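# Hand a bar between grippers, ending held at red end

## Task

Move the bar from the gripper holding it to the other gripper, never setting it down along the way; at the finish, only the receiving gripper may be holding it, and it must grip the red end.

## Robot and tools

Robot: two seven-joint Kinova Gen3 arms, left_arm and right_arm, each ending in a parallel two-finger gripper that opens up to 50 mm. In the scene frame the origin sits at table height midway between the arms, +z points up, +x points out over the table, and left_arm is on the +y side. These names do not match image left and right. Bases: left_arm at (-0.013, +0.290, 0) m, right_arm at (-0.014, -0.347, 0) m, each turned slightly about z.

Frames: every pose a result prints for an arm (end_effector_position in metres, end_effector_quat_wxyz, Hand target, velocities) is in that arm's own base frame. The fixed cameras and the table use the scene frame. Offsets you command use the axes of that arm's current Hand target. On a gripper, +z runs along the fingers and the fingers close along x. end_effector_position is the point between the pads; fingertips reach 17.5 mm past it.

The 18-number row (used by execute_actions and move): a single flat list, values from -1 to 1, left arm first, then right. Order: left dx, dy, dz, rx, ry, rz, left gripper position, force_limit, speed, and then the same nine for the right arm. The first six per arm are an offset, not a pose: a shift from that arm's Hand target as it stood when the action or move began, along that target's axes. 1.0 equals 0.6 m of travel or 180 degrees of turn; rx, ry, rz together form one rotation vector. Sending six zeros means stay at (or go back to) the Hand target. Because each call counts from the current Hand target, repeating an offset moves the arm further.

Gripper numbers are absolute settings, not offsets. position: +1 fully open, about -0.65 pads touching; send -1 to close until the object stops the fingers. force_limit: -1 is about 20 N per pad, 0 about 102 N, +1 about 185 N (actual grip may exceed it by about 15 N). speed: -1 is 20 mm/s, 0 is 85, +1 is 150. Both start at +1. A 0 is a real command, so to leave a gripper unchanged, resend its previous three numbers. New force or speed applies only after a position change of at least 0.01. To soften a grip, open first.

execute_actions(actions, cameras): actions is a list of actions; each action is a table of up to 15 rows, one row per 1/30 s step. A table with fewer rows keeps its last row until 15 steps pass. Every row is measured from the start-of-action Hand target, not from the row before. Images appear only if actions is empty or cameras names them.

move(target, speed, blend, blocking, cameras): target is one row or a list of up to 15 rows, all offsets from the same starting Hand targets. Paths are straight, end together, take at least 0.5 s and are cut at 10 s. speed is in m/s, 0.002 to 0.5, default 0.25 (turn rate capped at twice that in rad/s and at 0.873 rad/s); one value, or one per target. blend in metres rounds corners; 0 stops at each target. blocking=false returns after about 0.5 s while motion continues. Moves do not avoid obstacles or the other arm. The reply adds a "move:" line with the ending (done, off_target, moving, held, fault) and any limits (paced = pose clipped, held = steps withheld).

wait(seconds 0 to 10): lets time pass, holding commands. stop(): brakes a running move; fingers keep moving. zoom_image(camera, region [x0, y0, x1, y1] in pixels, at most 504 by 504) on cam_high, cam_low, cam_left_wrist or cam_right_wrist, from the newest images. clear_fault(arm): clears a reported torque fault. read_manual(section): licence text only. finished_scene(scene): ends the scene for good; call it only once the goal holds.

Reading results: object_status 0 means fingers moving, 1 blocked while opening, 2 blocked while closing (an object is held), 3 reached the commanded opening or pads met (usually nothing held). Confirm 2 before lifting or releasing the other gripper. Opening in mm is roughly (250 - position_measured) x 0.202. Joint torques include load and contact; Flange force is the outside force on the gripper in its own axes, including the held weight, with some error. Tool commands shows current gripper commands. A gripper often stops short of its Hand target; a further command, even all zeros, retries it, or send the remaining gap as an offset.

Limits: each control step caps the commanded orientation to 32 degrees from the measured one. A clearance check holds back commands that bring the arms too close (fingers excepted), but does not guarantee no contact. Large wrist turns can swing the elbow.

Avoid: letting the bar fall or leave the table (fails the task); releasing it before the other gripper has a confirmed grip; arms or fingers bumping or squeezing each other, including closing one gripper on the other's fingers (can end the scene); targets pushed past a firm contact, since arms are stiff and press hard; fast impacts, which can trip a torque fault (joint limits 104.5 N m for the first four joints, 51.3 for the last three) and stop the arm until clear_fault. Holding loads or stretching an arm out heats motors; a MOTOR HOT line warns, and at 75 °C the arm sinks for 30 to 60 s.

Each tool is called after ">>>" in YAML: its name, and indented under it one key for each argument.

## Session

>>> execute_actions:
  actions: []

Scene clock: 0.00 s.
left_arm: end_effector_position=(+0.4500, +0.0000, +0.1803) position_measured=3 object_status=3 end_effector_quat_wxyz=(+0.000, +0.707, +0.707, +0.000) | right_arm: end_effector_position=(+0.4170, +0.2072, +0.2331) position_measured=107 object_status=3 end_effector_quat_wxyz=(-0.075, +0.993, -0.047, +0.082)
Joint positions: left_arm=[-0.055 0.432 0 1.657 0 1.053 1.516] | right_arm=[-0.684 0.269 0.258 1.757 -0.155 0.913 -0.454]
Joint velocities: within noise
Joint torques (N m): no reading
Motor temperatures (°C): left_arm=[34 34 31 33 36 37 41] | right_arm=[31 32 33 34 42 40 41]
Flange force (N): no reading
Hand target: left_arm +0.4500, +0.0000, +0.1803; +0.000, +0.707, +0.707, +0.000 | right_arm +0.4170, +0.2072, +0.2331; -0.075, +0.993, -0.047, +0.082
Tool commands: left_gripper/position=+1.0 left_gripper/force_limit=+1.0 left_gripper/speed=+1.0 right_gripper/position=+0.137255 right_gripper/force_limit=+1.0 right_gripper/speed=+1.0

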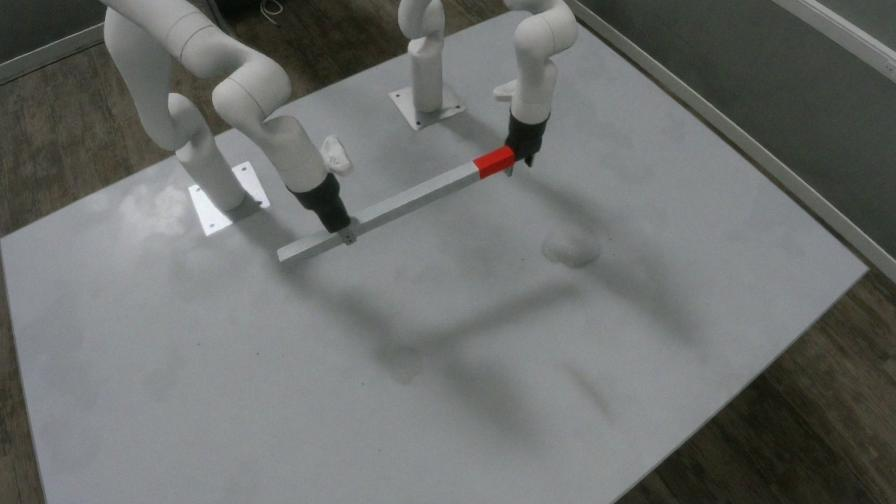

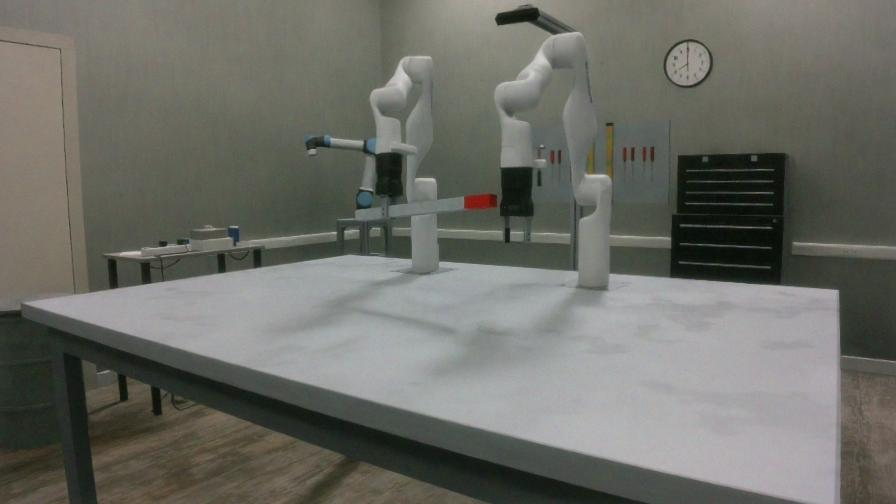

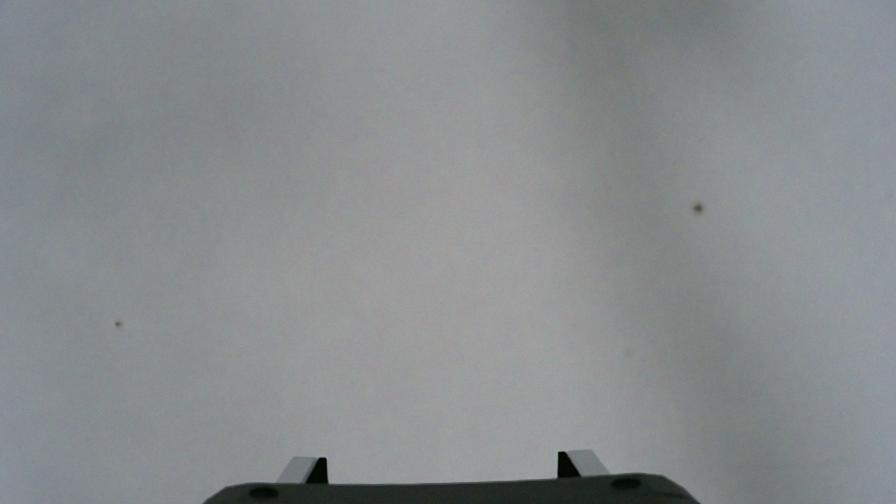

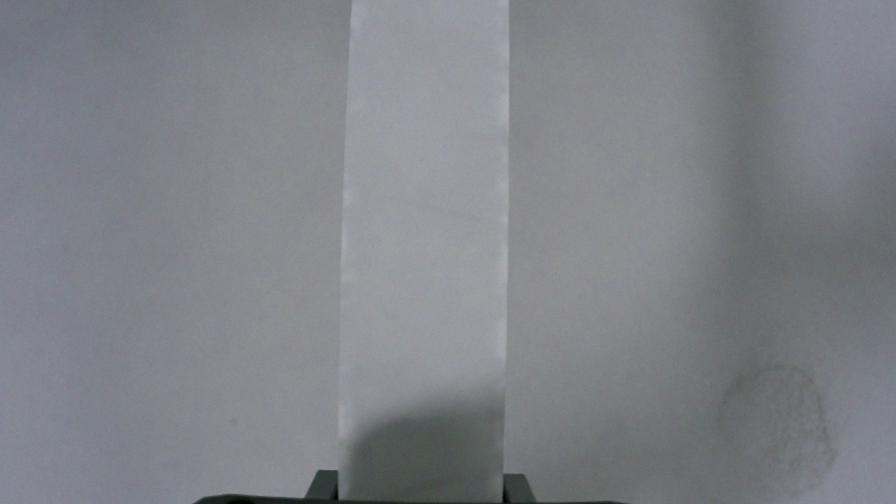

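>>> zoom_image:
  camera: "cam_low"
  region: [340, 130, 560, 260]

>>> zoom_image:
  camera: "cam_high"
  region: [440, 90, 580, 200]

Scaled by 2.291 from the camera's 896x504 image, which has a finer 1280x720 frame.

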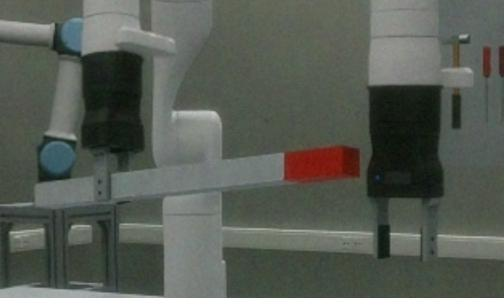

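Scaled by 3.600 from the camera's 896x504 image, which has a finer 1280x720 frame.

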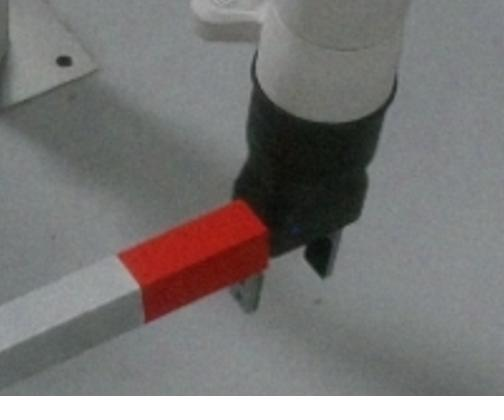

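>>> move:
  target:
    - [0.0333,-0.0167,-0.3,0,0,0,1,1,1,0,0,0,0,0,0,0.137255,1,1]
    - [-0.1583,0.0025,-0.311,-0.0214,0.0590,0.5214,1,1,1,0,0,0,0,0,0,0.137255,1,1]
  speed: [0.2,0.4]
  blend: [0.04,0]
  cameras: ["all"]

Scene clock: 6.27 s.
left_arm: end_effector_position=(+0.4515, -0.0950, +0.3669) position_measured=3 object_status=3 end_effector_quat_wxyz=(-0.037, +0.995, -0.036, +0.080) | right_arm: end_effector_position=(+0.4170, +0.2072, +0.2331) position_measured=107 object_status=3 end_effector_quat_wxyz=(-0.075, +0.993, -0.047, +0.082)
Joint positions: left_arm=[-0.009 0.245 0.323 1.341 -0.192 1.434 0.241] | right_arm=[-0.684 0.269 0.258 1.757 -0.155 0.913 -0.454]
Joint torques (N m): left_arm=[-0.33 -14.33 0.94 -9.91 -0.56 -0.53 -0.14] | right_arm=[0.55 -17.17 1.6 -11.45 -0.73 -0.8 0.45]
Flange force (N): left_arm=[-0.2 0.7 -0.9] | right_arm=[-3.6 -1.3 5.4]
Hand target: left_arm +0.4515, -0.0950, +0.3669; -0.037, +0.995, -0.036, +0.080 | right_arm +0.4170, +0.2072, +0.2331; -0.075, +0.993, -0.047, +0.082
Off the commanded pose: left_arm 0.000 m, 0 deg | right_arm 0.000 m, 0 deg.
move: done

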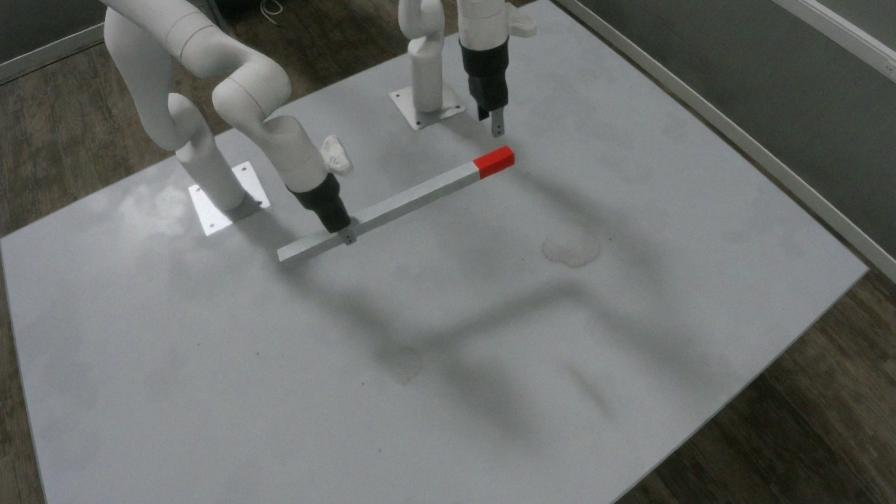

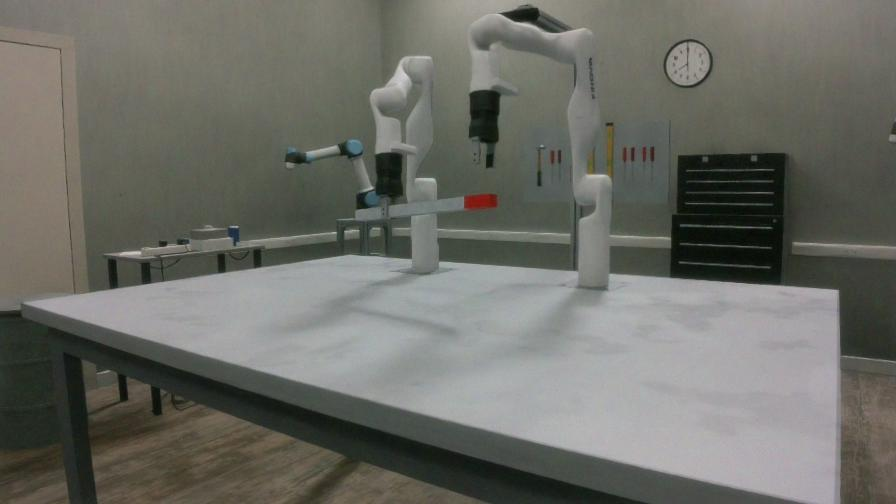

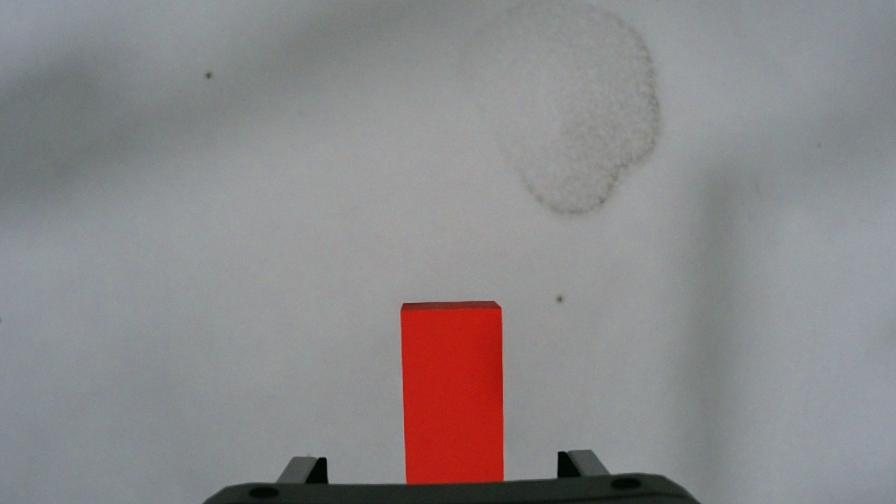

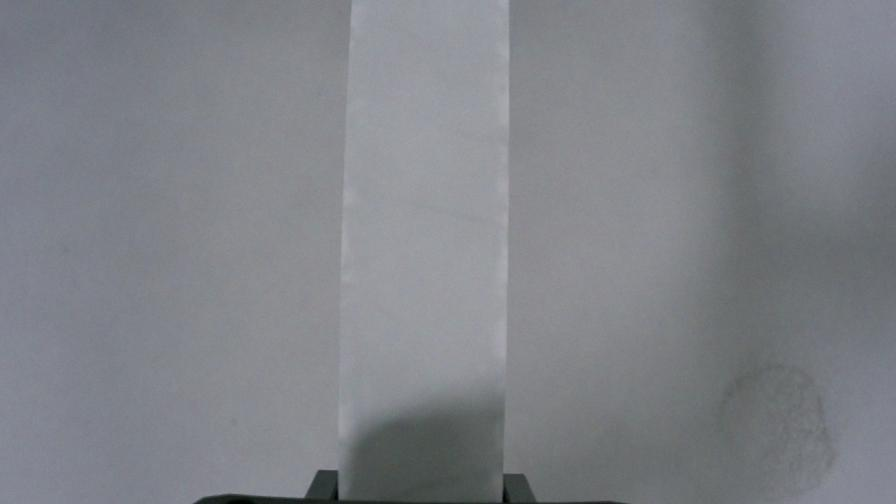

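>>> move:
  target: [0.006,-0.002,0.163,0,0,0,1,1,1,0,0,0,0,0,0,0.137255,1,1]
  speed: 0.15
  cameras: ["cam_low","cam_left_wrist","cam_high"]

>>> zoom_image:
  camera: "cam_low"
  region: [420, 130, 540, 240]

Scene clock: 8.00 s.
left_arm: end_effector_position=(+0.4709, -0.0874, +0.2713) position_measured=3 object_status=3 end_effector_quat_wxyz=(-0.037, +0.995, -0.036, +0.080) | right_arm: end_effector_position=(+0.4170, +0.2072, +0.2331) position_measured=107 object_status=3 end_effector_quat_wxyz=(-0.075, +0.993, -0.047, +0.082)
Joint positions: left_arm=[-0.019 0.32 0.302 1.55 -0.221 1.154 0.267] | right_arm=[-0.684 0.269 0.258 1.757 -0.155 0.913 -0.454]
Joint torques (N m): left_arm=[-0.23 -15.53 1.22 -9.52 -0.53 -0.56 -0.15] | right_arm=[0.5 -17.16 1.62 -11.46 -0.74 -0.79 0.42]
Flange force (N): left_arm=[0.0 0.6 -0.9] | right_arm=[-3.5 -1.1 5.5]
Hand target: left_arm +0.4709, -0.0874, +0.2713; -0.037, +0.995, -0.036, +0.080 | right_arm +0.4170, +0.2072, +0.2331; -0.075, +0.993, -0.047, +0.082
Off the commanded pose: left_arm 0.000 m, 0 deg | right_arm 0.000 m, 0 deg.
move: done
Images, in order (width x height): cam_high 896x504, cam_low 896x504, cam_left_wrist 896x504.

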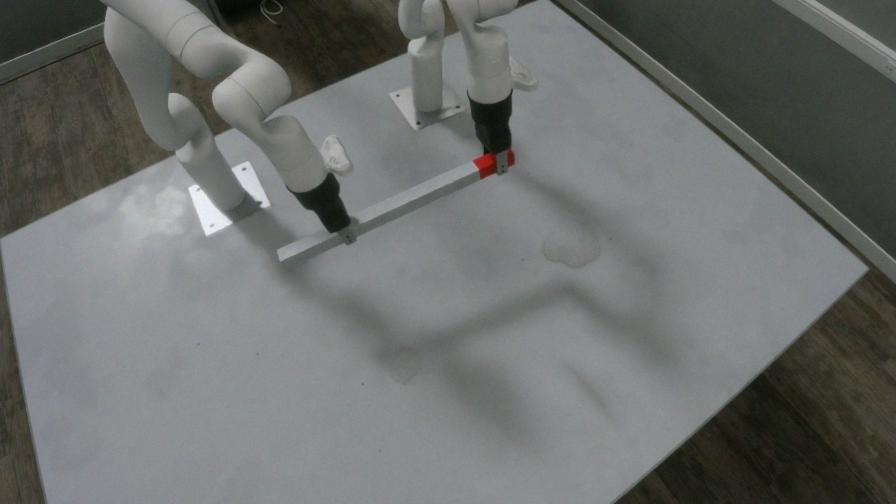

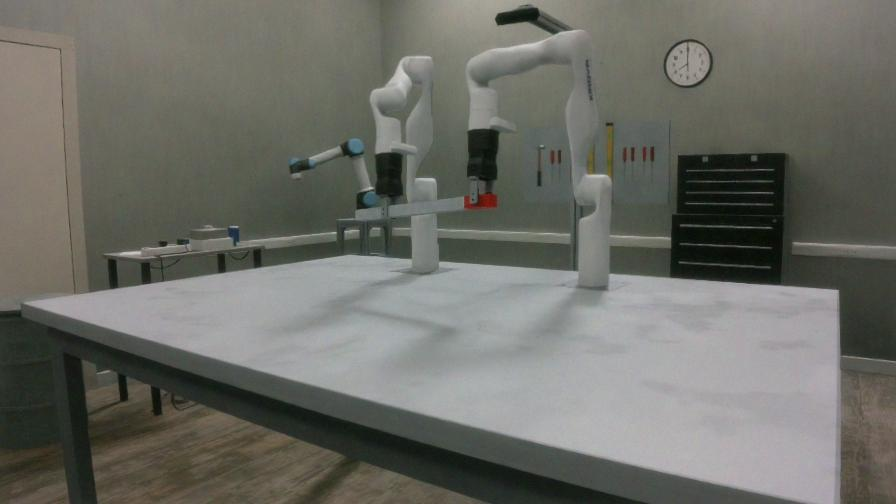

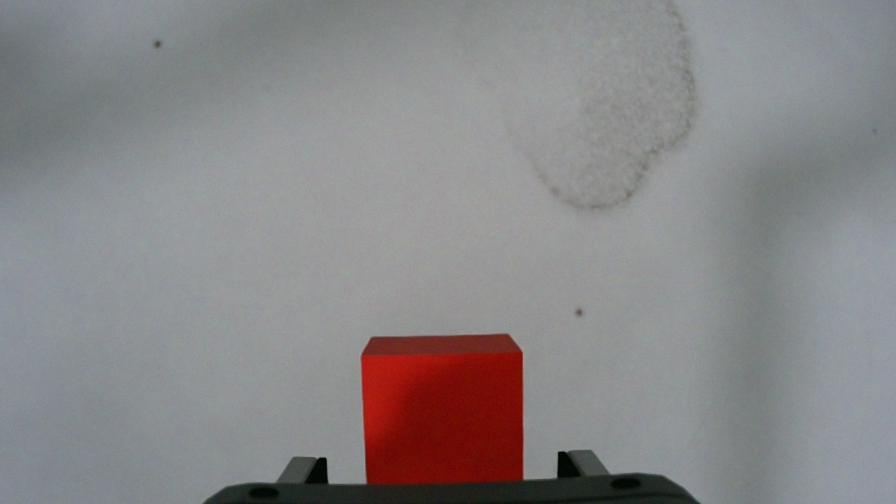

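Scaled by 4.200 from the camera's 896x504 image, which has a finer 1280x720 frame.

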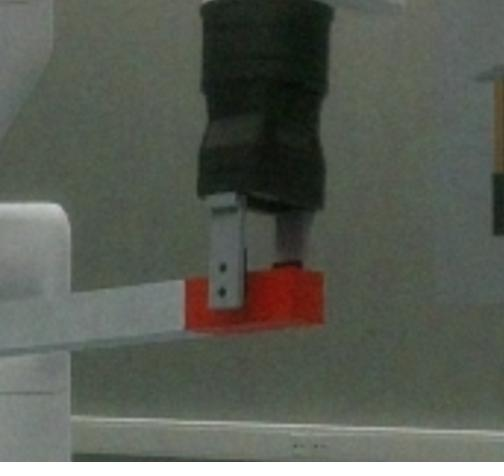

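>>> move:
  target:
    - [0.0013,-0.01,0.0133,0,0,0,1,1,1,0,0,0,0,0,0,0.137255,1,1]
    - [0.0013,-0.01,0.0133,0,0,0,-1,1,-0.6,0,0,0,0,0,0,0.137255,1,1]
  speed: 0.06

Scene clock: 9.60 s.
left_arm: end_effector_position=(+0.4733, -0.0809, +0.2640) position_measured=107 object_status=2 end_effector_quat_wxyz=(-0.037, +0.995, -0.036, +0.079) | right_arm: end_effector_position=(+0.4170, +0.2072, +0.2331) position_measured=107 object_status=3 end_effector_quat_wxyz=(-0.075, +0.993, -0.047, +0.082)
Joint positions: left_arm=[-0.031 0.327 0.298 1.565 -0.221 1.131 0.254] | right_arm=[-0.684 0.269 0.258 1.757 -0.155 0.913 -0.454]
Joint torques (N m): left_arm=[-0.55 -15.9 0.91 -10.3 -0.59 -1.37 0.09] | right_arm=[-0.06 -16.95 1 -10.74 -1.02 -0.16 0.55]
Flange force (N): left_arm=[-1.1 0.8 -1.6] | right_arm=[-2.2 -1.1 5.6]
Hand target: left_arm +0.4733, -0.0809, +0.2640; -0.037, +0.995, -0.036, +0.080 | right_arm +0.4169, +0.2072, +0.2331; -0.075, +0.993, -0.047, +0.082
Off the commanded pose: left_arm 0.000 m, 0 deg | right_arm 0.000 m, 0 deg.
move: done

>>> move:
  target:
    - [0,0,0,0,0,0,-1,1,-0.6,0,0,0,0,0,0,1,1,0]
    - [0,0,0,0,0,0,-1,1,-0.6,0,0,-0.2,0,0,0,1,1,0]
  speed: 0.25
  cameras: ["cam_high","cam_low","cam_left_wrist"]

>>> zoom_image:
  camera: "cam_low"
  region: [420, 130, 540, 240]

Scene clock: 11.23 s.
left_arm: end_effector_position=(+0.4733, -0.0809, +0.2640) position_measured=107 object_status=2 end_effector_quat_wxyz=(-0.037, +0.995, -0.036, +0.080) | right_arm: end_effector_position=(+0.3965, +0.1903, +0.3502) position_measured=3 object_status=3 end_effector_quat_wxyz=(-0.075, +0.993, -0.047, +0.082)
Joint positions: left_arm=[-0.031 0.327 0.298 1.565 -0.221 1.131 0.255] | right_arm=[-0.702 0.131 0.276 1.538 -0.097 1.262 -0.506]
Joint torques (N m): left_arm=[-0.23 -16.81 1.61 -10.66 0.03 -0.88 -0.02] | right_arm=[0.47 -13.72 1.24 -11.21 -0.39 -0.53 0.52]
Flange force (N): left_arm=[-0.9 0.7 1.9] | right_arm=[-3.0 -2.0 2.8]
Hand target: left_arm +0.4733, -0.0809, +0.2640; -0.037, +0.995, -0.036, +0.080 | right_arm +0.3966, +0.1903, +0.3502; -0.075, +0.993, -0.047, +0.082
Off the commanded pose: left_arm 0.000 m, 0 deg | right_arm 0.000 m, 0 deg.
move: done
Images, in order (width x height): cam_high 896x504, cam_low 896x504, cam_left_wrist 896x504.

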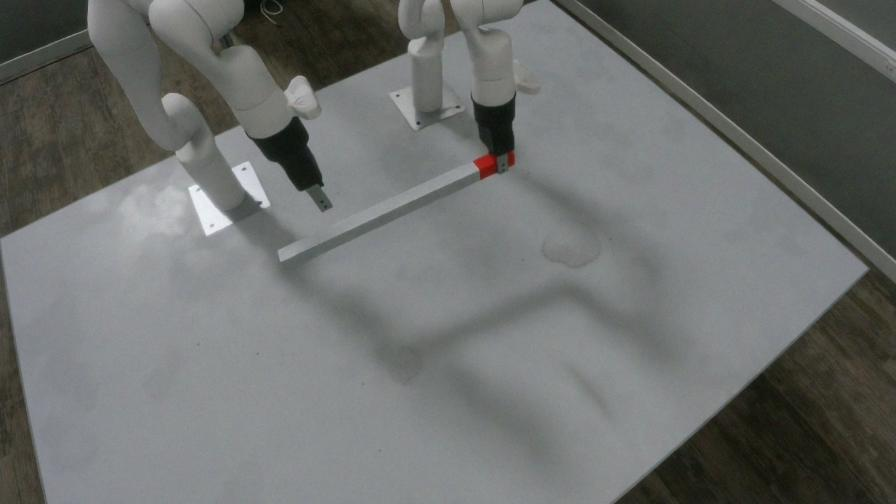

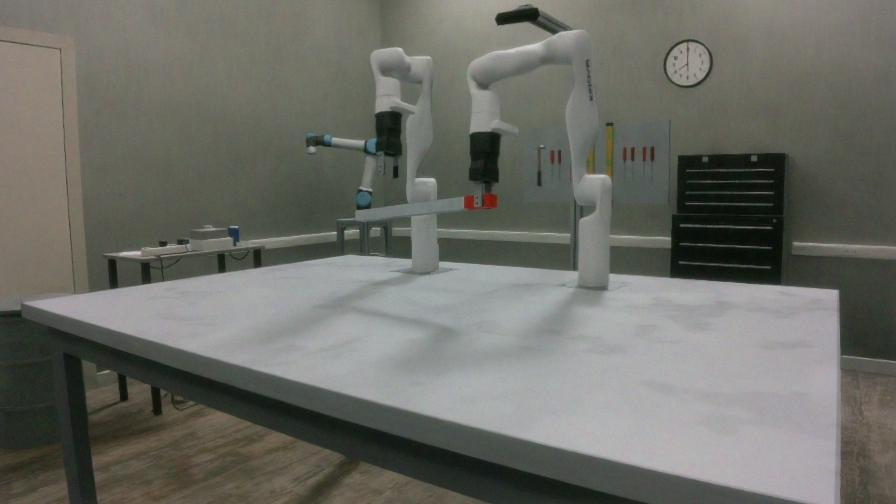

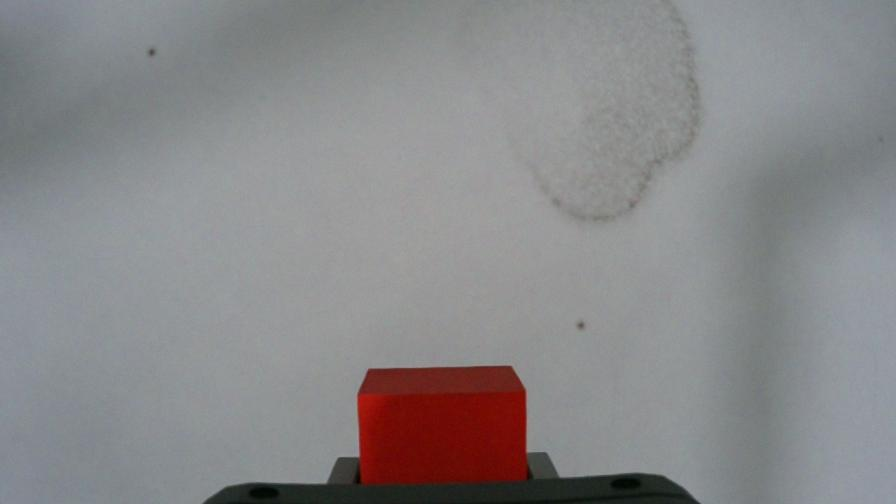

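Scaled by 4.200 from the camera's 896x504 image, which has a finer 1280x720 frame.

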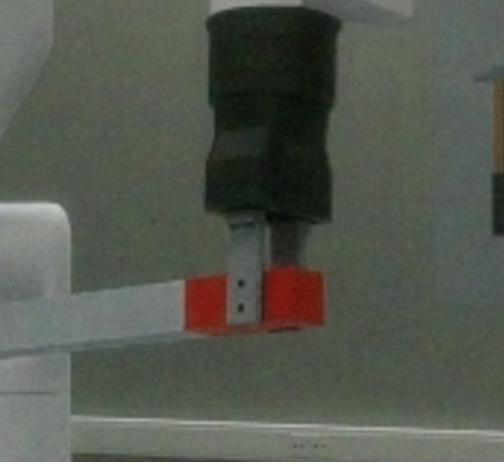

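The bar is held steadily by its red end in the left gripper alone.

>>> finished_scene:
  scene: 2

The scene is finished: the task was done.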